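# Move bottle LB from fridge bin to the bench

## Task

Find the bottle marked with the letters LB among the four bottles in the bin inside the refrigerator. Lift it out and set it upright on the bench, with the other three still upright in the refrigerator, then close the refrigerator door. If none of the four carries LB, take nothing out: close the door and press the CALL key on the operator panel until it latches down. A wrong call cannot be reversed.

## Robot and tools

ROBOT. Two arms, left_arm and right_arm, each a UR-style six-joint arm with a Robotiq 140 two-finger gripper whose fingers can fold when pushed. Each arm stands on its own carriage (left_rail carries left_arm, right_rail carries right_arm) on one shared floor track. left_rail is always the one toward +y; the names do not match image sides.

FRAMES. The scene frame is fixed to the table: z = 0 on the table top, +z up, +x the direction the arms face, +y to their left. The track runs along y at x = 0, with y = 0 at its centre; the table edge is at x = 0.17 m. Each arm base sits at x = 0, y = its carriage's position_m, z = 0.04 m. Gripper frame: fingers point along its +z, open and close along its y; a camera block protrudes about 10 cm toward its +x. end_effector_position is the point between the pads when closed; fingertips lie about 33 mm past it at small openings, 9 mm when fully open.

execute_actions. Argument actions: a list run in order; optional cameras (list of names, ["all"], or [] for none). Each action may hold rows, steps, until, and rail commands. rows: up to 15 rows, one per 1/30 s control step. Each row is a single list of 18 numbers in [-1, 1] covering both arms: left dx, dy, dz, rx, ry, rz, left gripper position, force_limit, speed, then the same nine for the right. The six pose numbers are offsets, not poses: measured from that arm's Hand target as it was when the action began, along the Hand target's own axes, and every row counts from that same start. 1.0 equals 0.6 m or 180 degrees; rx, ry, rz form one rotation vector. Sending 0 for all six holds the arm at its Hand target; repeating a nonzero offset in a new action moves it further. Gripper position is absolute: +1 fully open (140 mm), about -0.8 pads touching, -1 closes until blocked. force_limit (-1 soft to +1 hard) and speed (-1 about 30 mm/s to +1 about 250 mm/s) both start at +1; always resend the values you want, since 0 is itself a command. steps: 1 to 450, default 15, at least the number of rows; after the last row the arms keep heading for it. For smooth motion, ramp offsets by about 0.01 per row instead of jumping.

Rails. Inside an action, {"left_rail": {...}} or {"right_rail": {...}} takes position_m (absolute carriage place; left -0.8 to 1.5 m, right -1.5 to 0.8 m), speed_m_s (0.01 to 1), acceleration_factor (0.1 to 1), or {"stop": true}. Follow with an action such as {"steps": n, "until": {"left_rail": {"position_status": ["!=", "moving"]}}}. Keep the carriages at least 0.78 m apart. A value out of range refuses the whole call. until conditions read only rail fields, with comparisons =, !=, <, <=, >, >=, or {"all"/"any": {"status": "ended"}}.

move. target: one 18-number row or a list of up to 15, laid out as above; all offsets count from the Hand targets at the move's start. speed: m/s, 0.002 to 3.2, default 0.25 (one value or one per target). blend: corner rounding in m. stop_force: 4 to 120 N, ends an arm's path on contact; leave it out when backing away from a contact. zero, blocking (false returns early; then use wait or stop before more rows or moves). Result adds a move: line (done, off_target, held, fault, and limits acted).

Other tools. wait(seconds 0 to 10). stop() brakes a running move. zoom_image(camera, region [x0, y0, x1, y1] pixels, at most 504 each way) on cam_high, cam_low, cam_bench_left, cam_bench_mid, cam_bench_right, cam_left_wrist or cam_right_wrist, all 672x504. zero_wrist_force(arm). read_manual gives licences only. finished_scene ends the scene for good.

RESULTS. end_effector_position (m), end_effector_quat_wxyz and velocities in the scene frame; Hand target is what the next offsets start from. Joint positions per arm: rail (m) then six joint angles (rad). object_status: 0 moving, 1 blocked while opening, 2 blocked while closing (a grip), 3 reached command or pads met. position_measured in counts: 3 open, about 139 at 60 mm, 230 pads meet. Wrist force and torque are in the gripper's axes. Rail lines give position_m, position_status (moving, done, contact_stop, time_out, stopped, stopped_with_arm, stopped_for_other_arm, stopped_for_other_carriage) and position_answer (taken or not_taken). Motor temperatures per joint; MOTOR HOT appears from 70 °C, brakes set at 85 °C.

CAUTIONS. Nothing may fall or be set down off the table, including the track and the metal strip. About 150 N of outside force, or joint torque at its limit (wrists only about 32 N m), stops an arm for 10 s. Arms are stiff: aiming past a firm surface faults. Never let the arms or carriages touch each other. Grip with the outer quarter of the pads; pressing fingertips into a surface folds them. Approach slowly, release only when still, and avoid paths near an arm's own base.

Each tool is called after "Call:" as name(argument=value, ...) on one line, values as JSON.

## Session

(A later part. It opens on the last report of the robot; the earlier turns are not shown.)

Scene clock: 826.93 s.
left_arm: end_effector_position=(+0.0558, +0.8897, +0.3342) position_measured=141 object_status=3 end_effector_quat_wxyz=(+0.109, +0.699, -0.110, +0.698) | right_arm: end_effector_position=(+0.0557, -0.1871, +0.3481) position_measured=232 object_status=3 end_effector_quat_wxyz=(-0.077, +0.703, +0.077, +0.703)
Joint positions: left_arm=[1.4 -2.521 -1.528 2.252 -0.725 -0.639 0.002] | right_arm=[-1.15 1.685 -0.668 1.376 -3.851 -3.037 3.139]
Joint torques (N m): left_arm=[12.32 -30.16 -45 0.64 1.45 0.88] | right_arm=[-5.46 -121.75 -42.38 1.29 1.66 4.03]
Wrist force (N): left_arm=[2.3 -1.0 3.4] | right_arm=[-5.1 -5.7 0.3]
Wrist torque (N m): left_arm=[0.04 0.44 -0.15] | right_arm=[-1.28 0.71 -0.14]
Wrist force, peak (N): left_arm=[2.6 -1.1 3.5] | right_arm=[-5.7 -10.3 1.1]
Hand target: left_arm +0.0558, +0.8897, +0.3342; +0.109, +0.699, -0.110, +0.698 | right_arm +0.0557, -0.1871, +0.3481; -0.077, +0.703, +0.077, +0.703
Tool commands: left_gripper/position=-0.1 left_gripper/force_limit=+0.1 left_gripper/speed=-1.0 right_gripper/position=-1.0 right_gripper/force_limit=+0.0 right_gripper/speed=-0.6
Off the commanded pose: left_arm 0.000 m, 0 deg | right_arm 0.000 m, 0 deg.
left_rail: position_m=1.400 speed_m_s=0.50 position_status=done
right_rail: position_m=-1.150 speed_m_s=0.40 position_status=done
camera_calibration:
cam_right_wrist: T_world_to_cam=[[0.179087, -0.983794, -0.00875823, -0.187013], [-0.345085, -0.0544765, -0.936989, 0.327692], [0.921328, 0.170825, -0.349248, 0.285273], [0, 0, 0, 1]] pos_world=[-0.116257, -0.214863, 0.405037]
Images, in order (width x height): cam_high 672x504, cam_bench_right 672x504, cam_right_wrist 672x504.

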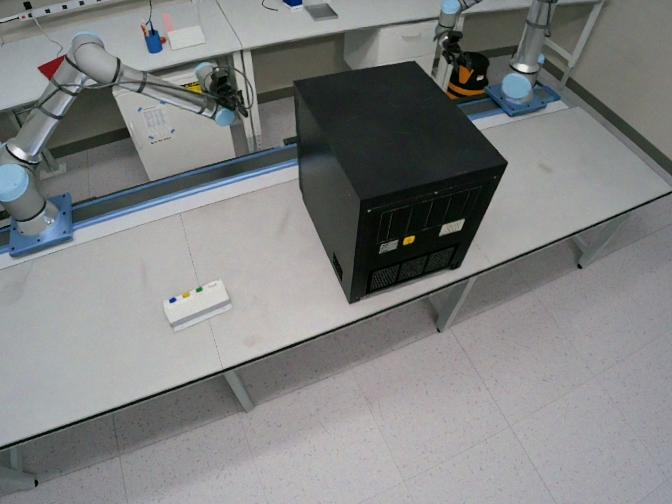

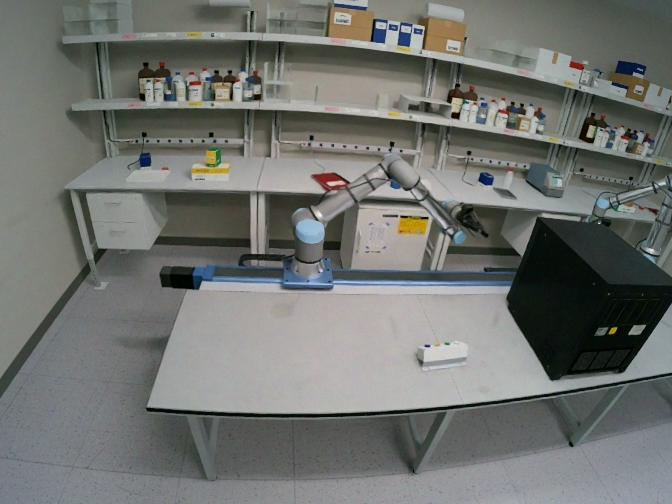

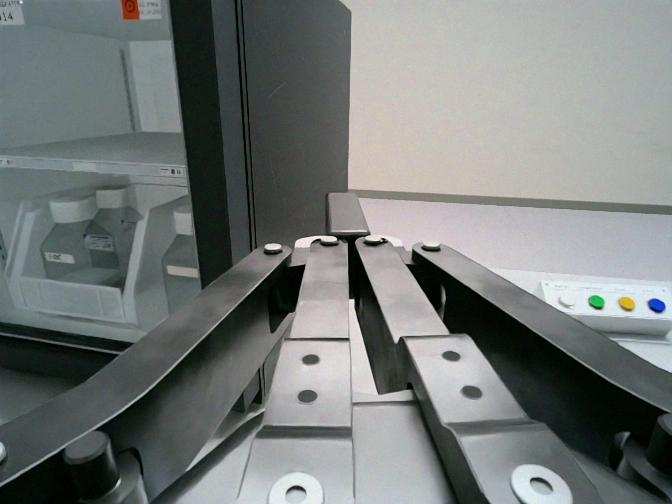

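Call:
zoom_image(camera="cam_right_wrist", region=[530, 260, 672, 360])

Call:
move(target=[0,0,0,0,0,0,-0.1,0.1,-1,0.167,0.531,0.387,-0.067,-0.25,0.026,-1,0,-0.6], speed=0.3, cameras=["cam_high","cam_right_wrist"])

Scaled by 3.549 from the camera's 672x504 image, which has a finer 960x720 frame.

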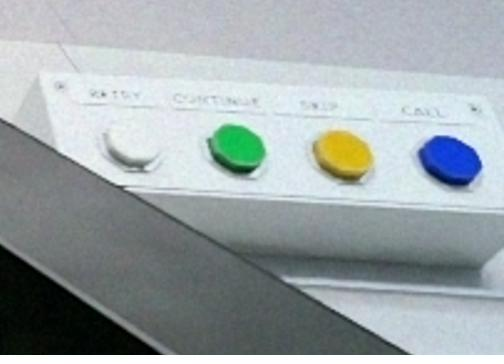

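Scene clock: 833.77 s.
left_arm: end_effector_position=(+0.0558, +0.8897, +0.3342) position_measured=141 object_status=3 end_effector_quat_wxyz=(+0.109, +0.699, -0.110, +0.698) | right_arm: end_effector_position=(+0.3512, -0.4479, +0.4487) position_measured=232 object_status=3 end_effector_quat_wxyz=(+0.003, +0.924, +0.000, +0.382)
Joint positions: left_arm=[1.4 -2.521 -1.528 2.252 -0.725 -0.639 0.002] | right_arm=[-1.15 1.168 -1.508 1.838 -2.266 -2.28 4.172]
Joint torques (N m): left_arm=[11.27 -27.67 -44.66 0.72 1.09 1.48] | right_arm=[-13.24 -42.59 -57.46 -1.58 0.82 4.52]
Wrist force (N): left_arm=[2.0 -0.8 3.1] | right_arm=[-6.8 -4.5 -0.1]
Wrist torque (N m): left_arm=[0.11 0.49 -0.15] | right_arm=[-1.10 1.32 -0.25]
Wrist force, peak (N): left_arm=[2.2 -1.1 3.7] | right_arm=[-6.0 -7.0 -1.7]
Hand target: left_arm +0.0558, +0.8897, +0.3342; +0.109, +0.699, -0.110, +0.698 | right_arm +0.3513, -0.4479, +0.4487; +0.003, +0.924, +0.000, +0.382
Off the commanded pose: left_arm 0.000 m, 0 deg | right_arm 0.000 m, 0 deg.
left_rail: position_m=1.400 speed_m_s=0.50 position_status=done
right_rail: position_m=-1.150 speed_m_s=0.40 position_status=done
move: done
camera_calibration:
cam_right_wrist: T_world_to_cam=[[-0.0356136, -0.999026, 0.0260523, -0.442679], [-0.91003, 0.0216454, -0.413978, 0.507578], [0.413011, -0.0384516, -0.909914, 0.428981], [0, 0, 0, 1]] pos_world=[0.268972, -0.43674, 0.611995]
Images, in order (width x height): cam_high 672x504, cam_right_wrist 672x504.

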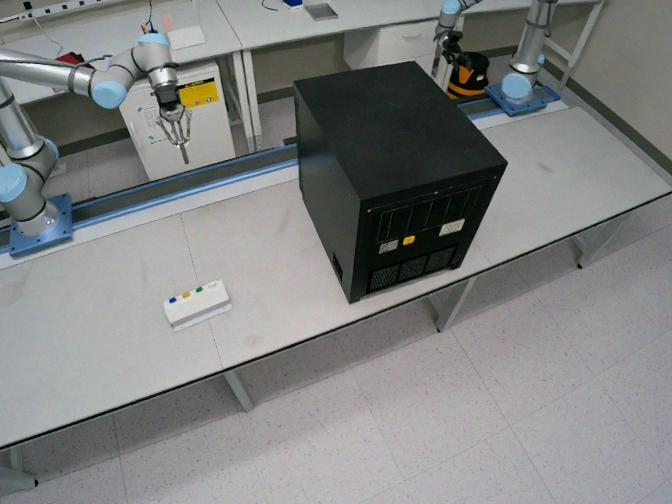

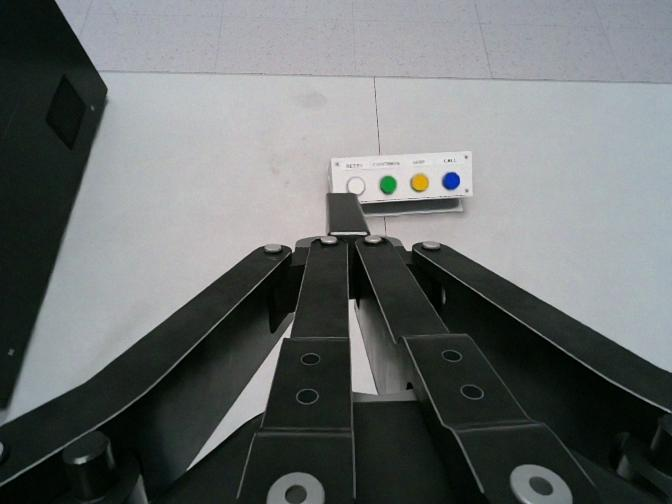

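Call:
execute_actions(actions=[], cameras=["cam_low","cam_bench_right","cam_bench_mid","cam_right_wrist"])

Call:
zoom_image(camera="cam_low", region=[150, 260, 250, 310])

Call:
zoom_image(camera="cam_bench_right", region=[400, 325, 490, 385])

Call:
zoom_image(camera="cam_right_wrist", region=[310, 130, 490, 230])

Call:
zoom_image(camera="cam_bench_mid", region=[70, 430, 210, 504])

Scene clock: 839.57 s.
left_arm: end_effector_position=(+0.0558, +0.8897, +0.3342) position_measured=141 object_status=3 end_effector_quat_wxyz=(+0.109, +0.699, -0.110, +0.698) | right_arm: end_effector_position=(+0.3513, -0.4479, +0.4487) position_measured=232 object_status=3 end_effector_quat_wxyz=(+0.003, +0.924, +0.000, +0.382)
Joint positions: left_arm=[1.4 -2.521 -1.528 2.252 -0.725 -0.639 0.002] | right_arm=[-1.15 1.168 -1.508 1.837 -2.266 -2.28 4.172]
Joint velocities: within noise
Joint torques (N m): left_arm=[11.89 -28.38 -44.81 0.81 1.11 1.12] | right_arm=[-13.96 -43.68 -56.66 -1.83 0.64 4.12]
Motor temperatures (°C): left_arm=[29 29 27 35 37 30] | right_arm=[31 33 30 32 34 32]
Wrist force (N): left_arm=[2.0 -1.2 3.2] | right_arm=[-6.6 -4.6 0.2]
Wrist torque (N m): left_arm=[0.02 0.51 -0.14] | right_arm=[-1.11 1.29 -0.24]
Wrist force, peak (N): left_arm=[2.6 -1.1 3.5] | right_arm=[-7.0 -5.1 0.0]
Hand target: left_arm +0.0558, +0.8897, +0.3342; +0.109, +0.699, -0.110, +0.698 | right_arm +0.3513, -0.4479, +0.4487; +0.003, +0.924, +0.000, +0.382
Tool commands: left_gripper/position=-0.1 left_gripper/force_limit=+0.1 left_gripper/speed=-1.0 right_gripper/position=-1.0 right_gripper/force_limit=+0.0 right_gripper/speed=-0.6
Off the commanded pose: left_arm 0.000 m, 0 deg | right_arm 0.000 m, 0 deg.
left_rail: position_m=1.400 speed_m_s=0.50 position_status=done
right_rail: position_m=-1.150 speed_m_s=0.40 position_status=done
camera_calibration:
cam_right_wrist: T_world_to_cam=[[-0.0356532, -0.999022, 0.026148, -0.442625], [-0.910066, 0.0216454, -0.413897, 0.507536], [0.412926, -0.0385531, -0.909948, 0.428985], [0, 0, 0, 1]] pos_world=[0.268972, -0.436639, 0.611995]
Images, in order (width x height): cam_low 672x504, cam_bench_mid 672x504, cam_bench_right 672x504, cam_right_wrist 672x504.

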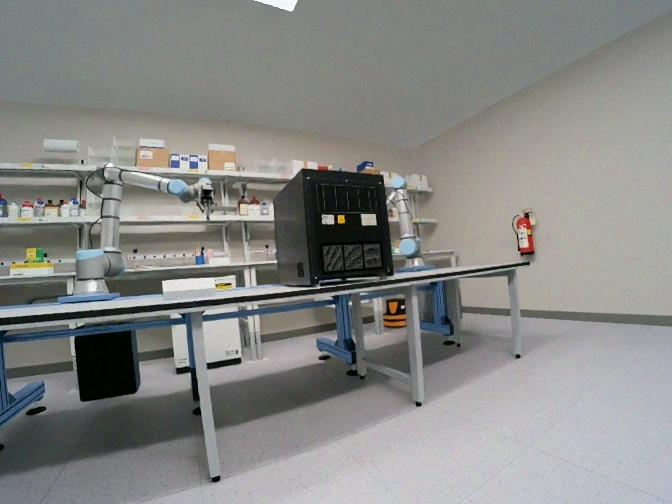

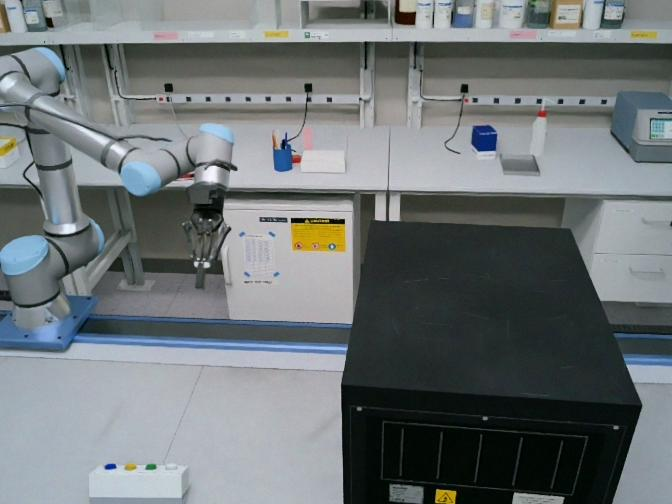

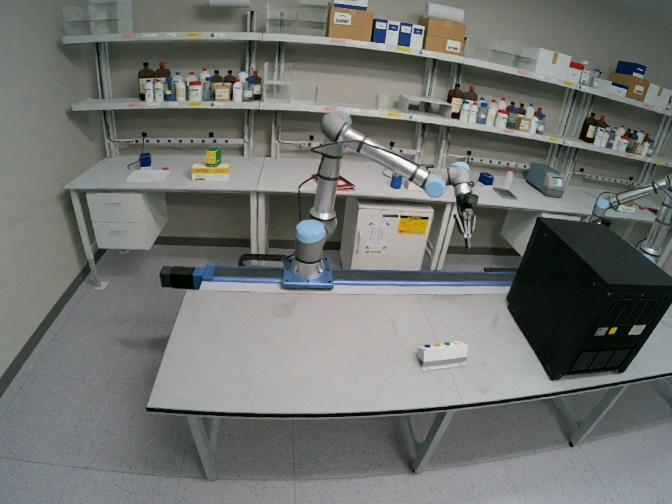

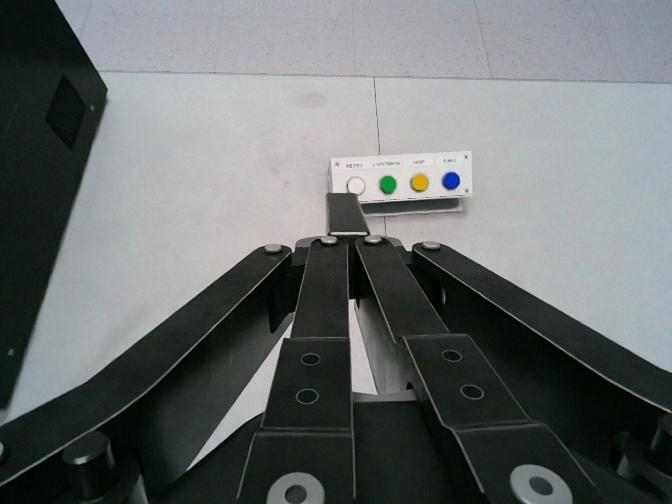

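Scaled by 5.040 from the camera's 672x504 image, which has a finer 960x720 frame.

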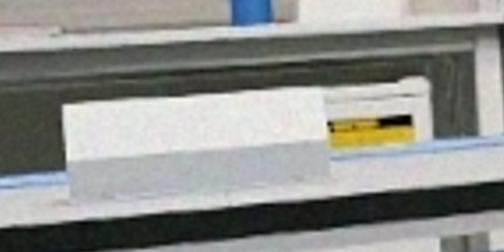

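Scaled by 5.600 from the camera's 672x504 image, which has a finer 960x720 frame.

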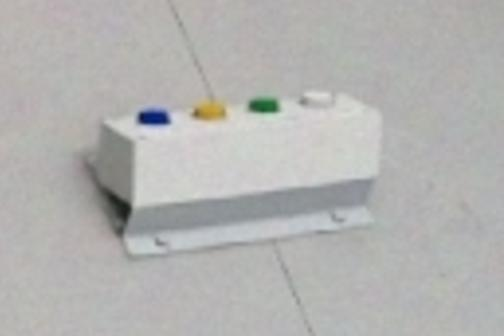

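Scaled by 2.800 from the camera's 672x504 image, which has a finer 960x720 frame.

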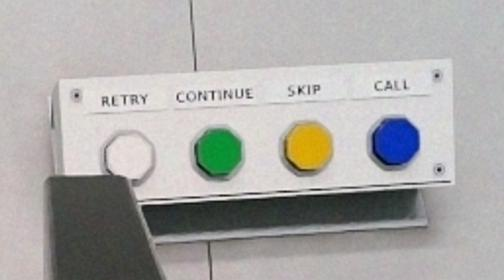

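Scaled by 3.600 from the camera's 672x504 image, which has a finer 960x720 frame.

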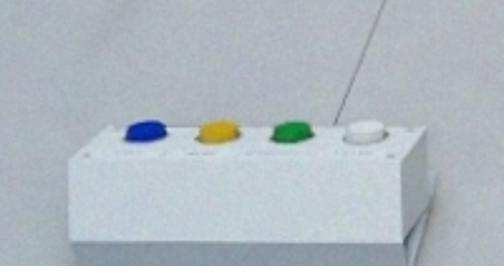

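Call:
move(target=[0,0,0,0,0,0,-0.1,0.1,-1,-0.0095,0.333,0.553,0,-0.139,0,-1,0,-0.6], speed=0.25, cameras=["cam_bench_right","cam_right_wrist"])

Call:
zoom_image(camera="cam_right_wrist", region=[210, 60, 462, 249])

Call:
zoom_image(camera="cam_bench_right", region=[380, 285, 500, 385])

Scene clock: 846.03 s.
left_arm: end_effector_position=(+0.0558, +0.8897, +0.3342) position_measured=141 object_status=3 end_effector_quat_wxyz=(+0.109, +0.699, -0.110, +0.698) | right_arm: end_effector_position=(+0.5807, -0.6495, +0.2109) position_measured=232 object_status=3 end_effector_quat_wxyz=(+0.003, +0.985, +0.000, +0.172)
Joint positions: left_arm=[1.4 -2.521 -1.528 2.252 -0.725 -0.639 0.002] | right_arm=[-1.15 0.567 -1.437 2.055 -2.481 -1.76 3.682]
Joint torques (N m): left_arm=[10.8 -25.97 -45.18 0.51 1.15 1.07] | right_arm=[-14.14 -42.56 -51.03 -8.81 1.51 -3.62]
Wrist force (N): left_arm=[2.4 -1.1 3.2] | right_arm=[-7.4 -4.4 0.6]
Wrist torque (N m): left_arm=[0.03 0.42 -0.14] | right_arm=[-1.05 1.60 -0.03]
Wrist force, peak (N): left_arm=[2.6 -1.0 3.6] | right_arm=[-7.7 -5.6 -0.9]
Hand target: left_arm +0.0558, +0.8897, +0.3342; +0.109, +0.699, -0.110, +0.698 | right_arm +0.5809, -0.6496, +0.2108; +0.003, +0.985, +0.000, +0.172
Off the commanded pose: left_arm 0.000 m, 0 deg | right_arm 0.000 m, 0 deg.
left_rail: position_m=1.400 speed_m_s=0.50 position_status=done
right_rail: position_m=-1.150 speed_m_s=0.40 position_status=done
move: done
camera_calibration:
cam_right_wrist: T_world_to_cam=[[-0.0241549, -0.998962, 0.0386082, -0.638975], [-0.999652, 0.0245435, 0.00962315, 0.586931], [-0.0105608, -0.0383624, -0.999208, 0.374952], [0, 0, 0, 1]] pos_world=[0.575253, -0.638333, 0.393676]
Images, in order (width x height): cam_bench_right 672x504, cam_right_wrist 672x504.

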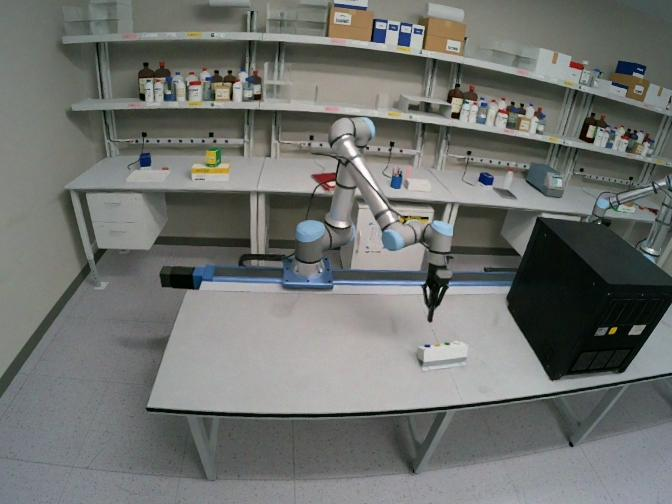

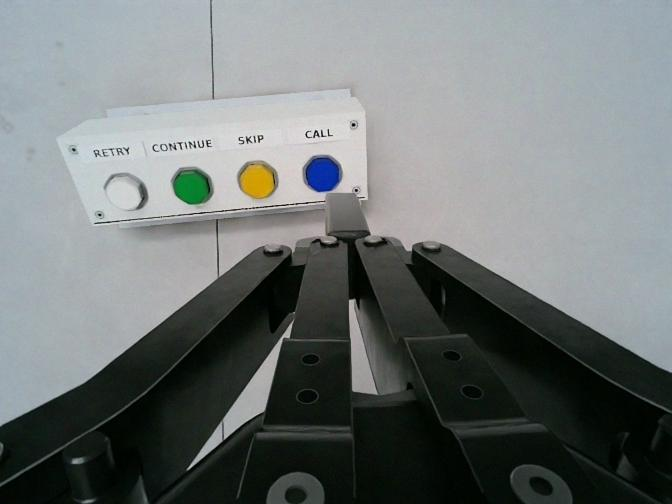

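Scaled by 2.000 from the camera's 672x504 image, which has a finer 960x720 frame.

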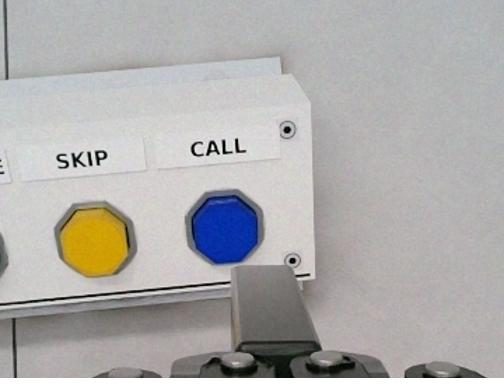

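Scaled by 4.200 from the camera's 672x504 image, which has a finer 960x720 frame.

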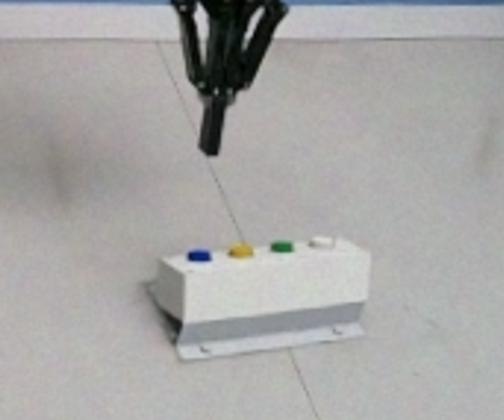

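Call:
move(target=[0,0,0,0,0,0,-0.1,0.1,-1,-0.0125,-0.0175,0.1375,0,0.039,0,-1,0,-0.6], speed=0.1, stop_force=20, cameras=["cam_bench_right","cam_bench_mid","cam_right_wrist"])

Call:
zoom_image(camera="cam_right_wrist", region=[210, 60, 462, 249])

Call:
zoom_image(camera="cam_bench_right", region=[400, 305, 490, 380])

Call:
zoom_image(camera="cam_bench_mid", region=[70, 420, 210, 504])

Scene clock: 857.50 s.
left_arm: end_effector_position=(+0.0558, +0.8897, +0.3342) position_measured=141 object_status=3 end_effector_quat_wxyz=(+0.109, +0.699, -0.110, +0.698) | right_arm: end_effector_position=(+0.6019, -0.6397, +0.1306) position_measured=232 object_status=3 end_effector_quat_wxyz=(+0.003, +0.973, +0.000, +0.232)
Joint positions: left_arm=[1.4 -2.521 -1.528 2.252 -0.725 -0.639 0.002] | right_arm=[-1.15 0.594 -1.302 2.135 -2.798 -1.832 3.683]
Joint torques (N m): left_arm=[11.6 -28.88 -44.75 0.89 0.97 1.03] | right_arm=[12.1 -49.35 -30.72 -9.28 -2.93 -3.19]
Wrist force (N): left_arm=[2.0 -1.0 3.4] | right_arm=[-7.5 -4.3 0.2]
Wrist torque (N m): left_arm=[0.05 0.51 -0.15] | right_arm=[-1.01 1.58 -0.07]
Wrist force, peak (N): left_arm=[2.7 -0.9 3.5] | right_arm=[-8.2 -4.5 0.8]
Hand target: left_arm +0.0558, +0.8897, +0.3342; +0.109, +0.699, -0.110, +0.698 | right_arm +0.6019, -0.6397, +0.1306; +0.003, +0.973, +0.000, +0.232
Off the commanded pose: left_arm 0.000 m, 0 deg | right_arm 0.000 m, 0 deg.
left_rail: position_m=1.400 speed_m_s=0.50 position_status=done
right_rail: position_m=-1.150 speed_m_s=0.40 position_status=done
move: done
camera_calibration:
cam_right_wrist: T_world_to_cam=[[-0.0279118, -0.998974, 0.0356587, -0.622968], [-0.993381, 0.0237439, -0.112384, 0.620212], [0.111422, -0.0385596, -0.993025, 0.220992], [0, 0, 0, 1]] pos_world=[0.574095, -0.628534, 0.311367]
Images, in order (width x height): cam_bench_mid 672x504, cam_bench_right 672x504, cam_right_wrist 672x504.

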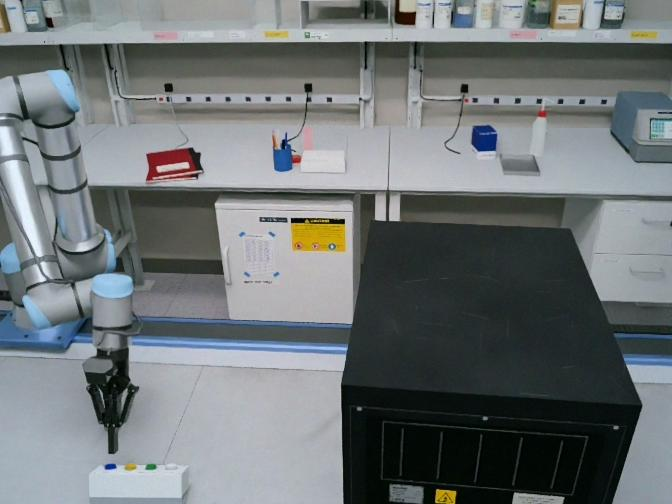

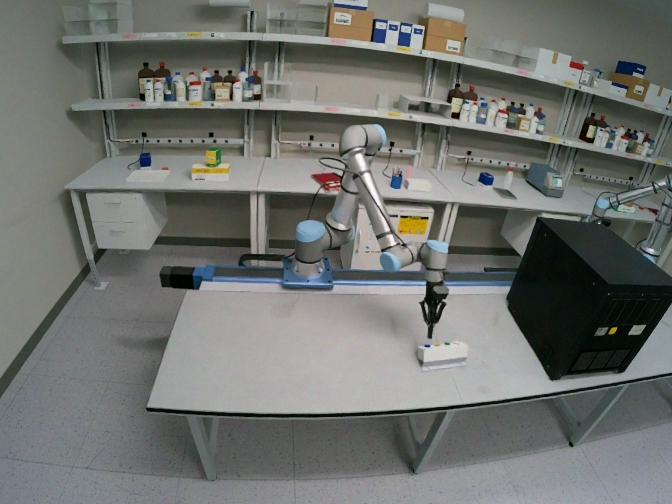

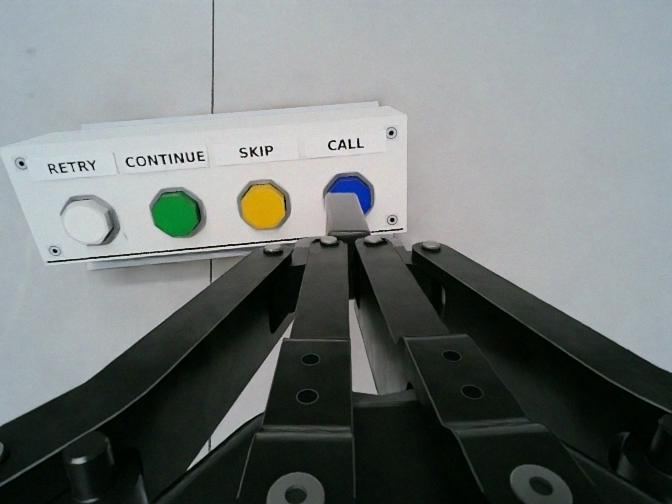

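Scaled by 2.000 from the camera's 672x504 image, which has a finer 960x720 frame.

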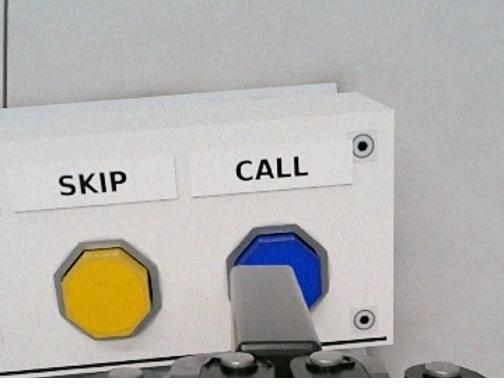

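Scaled by 5.600 from the camera's 672x504 image, which has a finer 960x720 frame.

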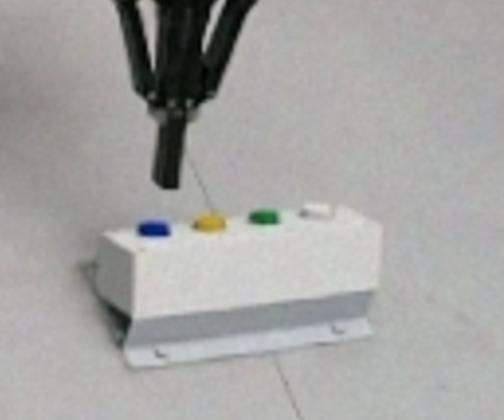

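Scaled by 3.600 from the camera's 672x504 image, which has a finer 960x720 frame.

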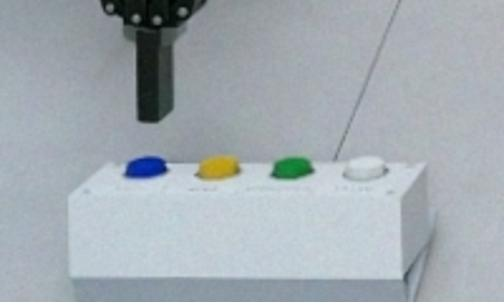

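Call:
move(target=[[0,0,0,0,0,0,-0.1,0.1,-1,0,0.007,0.02,0,0,0,-1,0,-0.6],[0,0,0,0,0,0,-0.1,0.1,-1,0,0.007,0.1,0,0,0,-1,0,-0.6]], speed=0.015, stop_force=12, cameras=["cam_bench_right","cam_bench_mid","cam_right_wrist"])

Call:
zoom_image(camera="cam_right_wrist", region=[210, 60, 462, 249])

Call:
zoom_image(camera="cam_bench_mid", region=[70, 420, 210, 504])

Call:
zoom_image(camera="cam_bench_right", region=[400, 305, 490, 380])

Scene clock: 873.60 s.
left_arm: end_effector_position=(+0.0558, +0.8897, +0.3342) position_measured=141 object_status=3 end_effector_quat_wxyz=(+0.109, +0.699, -0.110, +0.698) | right_arm: end_effector_position=(+0.6183, -0.6441, +0.0983) position_measured=232 object_status=3 end_effector_quat_wxyz=(+0.003, +0.973, +0.000, +0.232)
Joint positions: left_arm=[1.4 -2.521 -1.528 2.252 -0.725 -0.639 0.002] | right_arm=[-1.15 0.575 -1.243 2.136 -2.863 -1.825 3.665]
Joint torques (N m): left_arm=[9.96 -27.37 -45.34 0.56 0.34 0.87] | right_arm=[10.54 -79.02 -26.98 -1.91 -2.28 4.01]
Wrist force (N): left_arm=[2.4 -0.9 3.2] | right_arm=[-8.3 -2.1 -9.4]
Wrist torque (N m): left_arm=[0.06 0.41 -0.15] | right_arm=[-1.09 1.61 -0.06]
Wrist force, peak (N): left_arm=[2.6 -1.0 3.4] | right_arm=[-14.5 1.0 -33.7]
Hand target: left_arm +0.0558, +0.8897, +0.3342; +0.109, +0.699, -0.110, +0.698 | right_arm +0.6183, -0.6441, +0.0983; +0.003, +0.973, +0.000, +0.232 (not the last commanded pose)
Off the commanded pose: left_arm 0.000 m, 0 deg | right_arm 0.024 m, 0 deg.
left_rail: position_m=1.400 speed_m_s=0.50 position_status=done
right_rail: position_m=-1.150 speed_m_s=0.40 position_status=done
move: contact (right_arm); path passed 1 of 2 targets
camera_calibration:
cam_right_wrist: T_world_to_cam=[[-0.0279118, -0.998974, 0.0356587, -0.625751], [-0.993381, 0.0237439, -0.112384, 0.632966], [0.111422, -0.0385596, -0.993025, 0.186821], [0, 0, 0, 1]] pos_world=[0.590495, -0.632934, 0.278967]
Images, in order (width x height): cam_bench_mid 672x504, cam_bench_right 672x504, cam_right_wrist 672x504.

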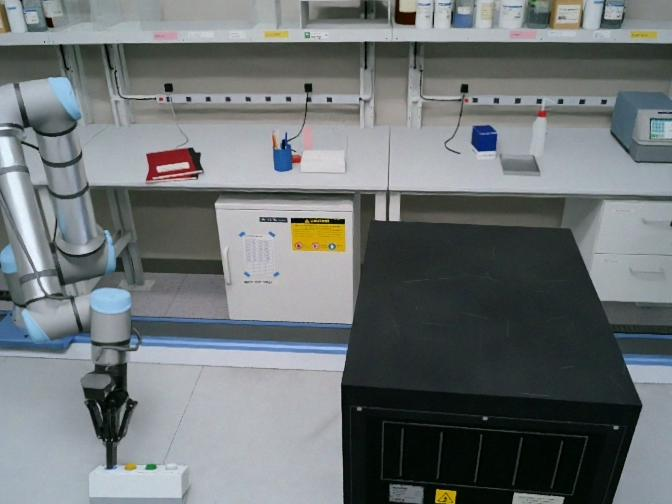

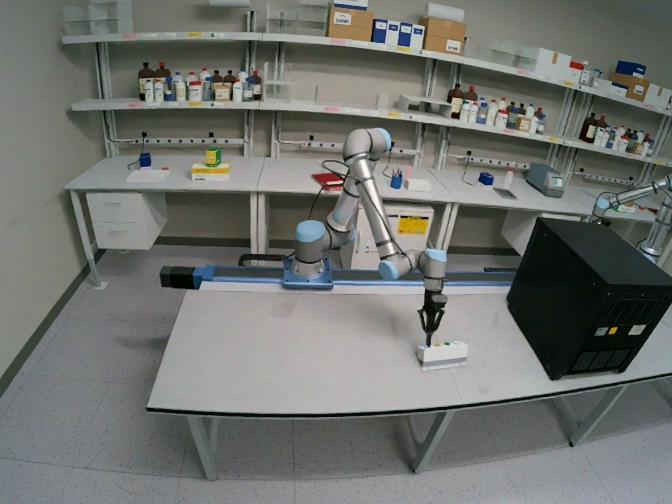

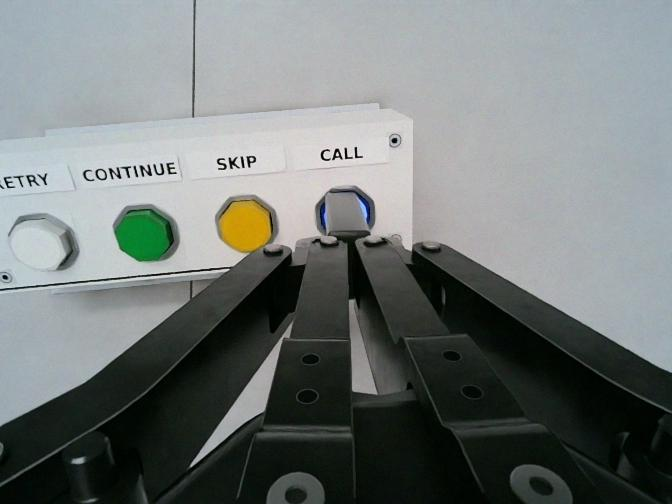

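Scaled by 2.000 from the camera's 672x504 image, which has a finer 960x720 frame.

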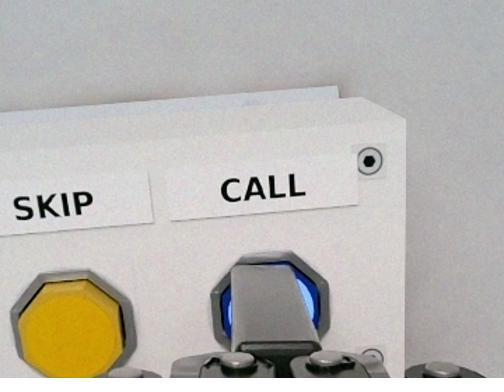

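Scaled by 3.600 from the camera's 672x504 image, which has a finer 960x720 frame.

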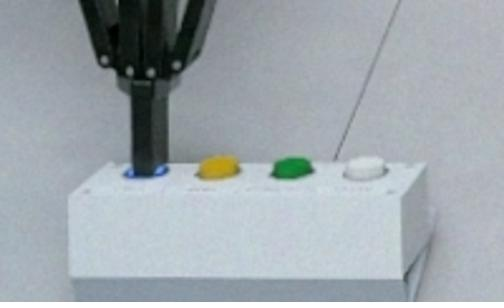

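Scaled by 5.600 from the camera's 672x504 image, which has a finer 960x720 frame.

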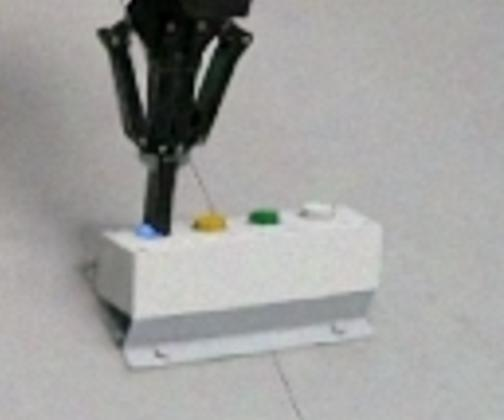

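It is lit. Retreat and see if it stays in.

Call:
move(target=[0,0,0,0,0,0,-0.1,0.1,-1,0,0,-0.2,0,0,0,-1,0,-0.6], speed=0.15, cameras=["cam_bench_mid","cam_bench_right","cam_right_wrist"])

Call:
zoom_image(camera="cam_right_wrist", region=[210, 60, 462, 249])

Call:
zoom_image(camera="cam_bench_mid", region=[70, 420, 210, 504])

Scene clock: 877.37 s.
left_arm: end_effector_position=(+0.0558, +0.8897, +0.3342) position_measured=141 object_status=3 end_effector_quat_wxyz=(+0.109, +0.699, -0.110, +0.698) | right_arm: end_effector_position=(+0.5641, -0.6433, +0.2052) position_measured=232 object_status=3 end_effector_quat_wxyz=(+0.003, +0.973, +0.000, +0.232)
Joint positions: left_arm=[1.4 -2.521 -1.528 2.252 -0.725 -0.639 0.002] | right_arm=[-1.15 0.623 -1.442 2.134 -2.649 -1.843 3.711]
Joint torques (N m): left_arm=[13.3 -27.85 -44.18 0.52 0.9 1.06] | right_arm=[10.85 -75.76 -48.7 -2.43 -3.07 4.31]
Wrist force (N): left_arm=[2.3 -1.2 3.3] | right_arm=[-7.3 -4.5 -0.5]
Wrist torque (N m): left_arm=[-0.01 0.44 -0.14] | right_arm=[-1.07 1.54 -0.21]
Wrist force, peak (N): left_arm=[2.2 -1.1 3.6] | right_arm=[-8.2 -2.5 -9.7]
Hand target: left_arm +0.0558, +0.8897, +0.3342; +0.109, +0.699, -0.110, +0.698 | right_arm +0.5640, -0.6433, +0.2053; +0.003, +0.973, +0.000, +0.232
Off the commanded pose: left_arm 0.000 m, 0 deg | right_arm 0.000 m, 0 deg.
left_rail: position_m=1.400 speed_m_s=0.50 position_status=done
right_rail: position_m=-1.150 speed_m_s=0.40 position_status=done
move: done
camera_calibration:
cam_right_wrist: T_world_to_cam=[[-0.0279118, -0.998974, 0.0356587, -0.630274], [-0.993381, 0.0237439, -0.112384, 0.591219], [0.111422, -0.0385596, -0.993025, 0.299035], [0, 0, 0, 1]] pos_world=[0.536395, -0.632134, 0.385867]
Images, in order (width x height): cam_bench_mid 672x504, cam_bench_right 672x504, cam_right_wrist 672x504.

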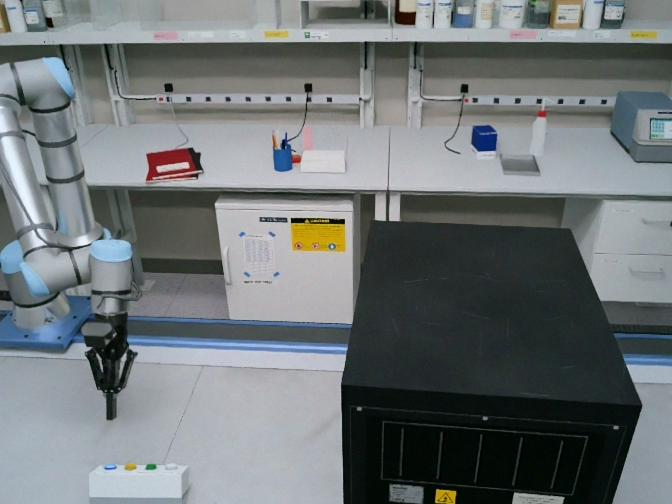

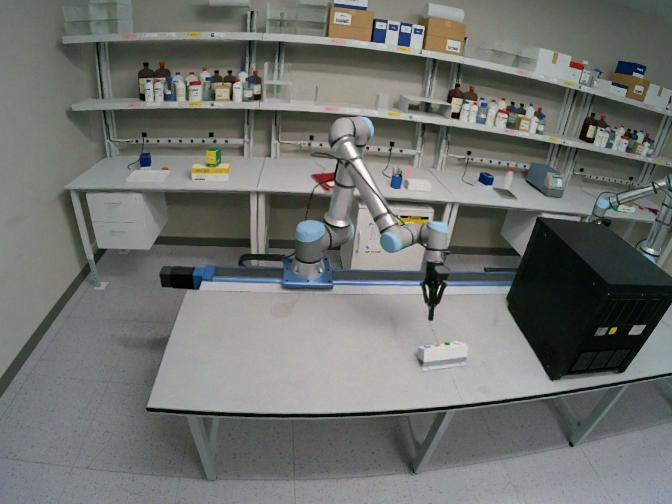

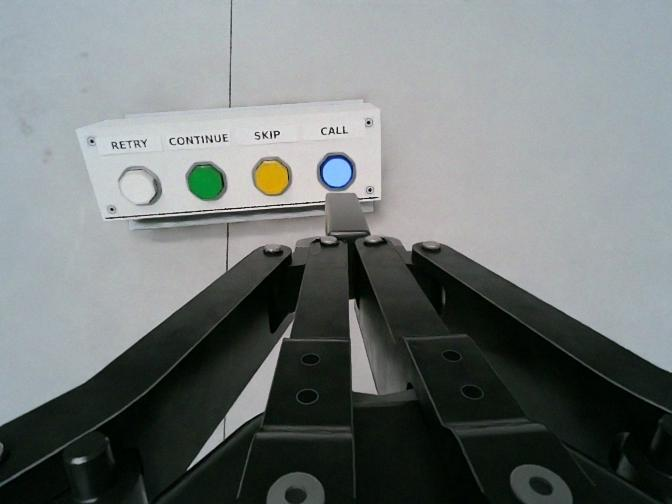

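Scaled by 2.000 from the camera's 672x504 image, which has a finer 960x720 frame.

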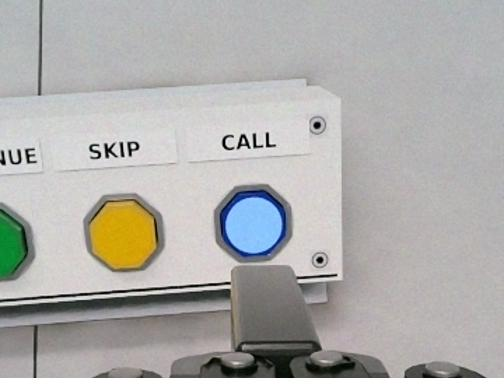

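Scaled by 3.600 from the camera's 672x504 image, which has a finer 960x720 frame.

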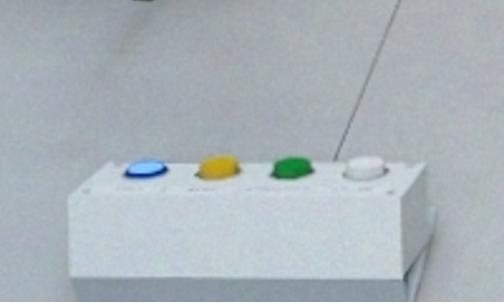

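Latched and lit.

Call:
finished_scene()

The scene is finished: the task was done.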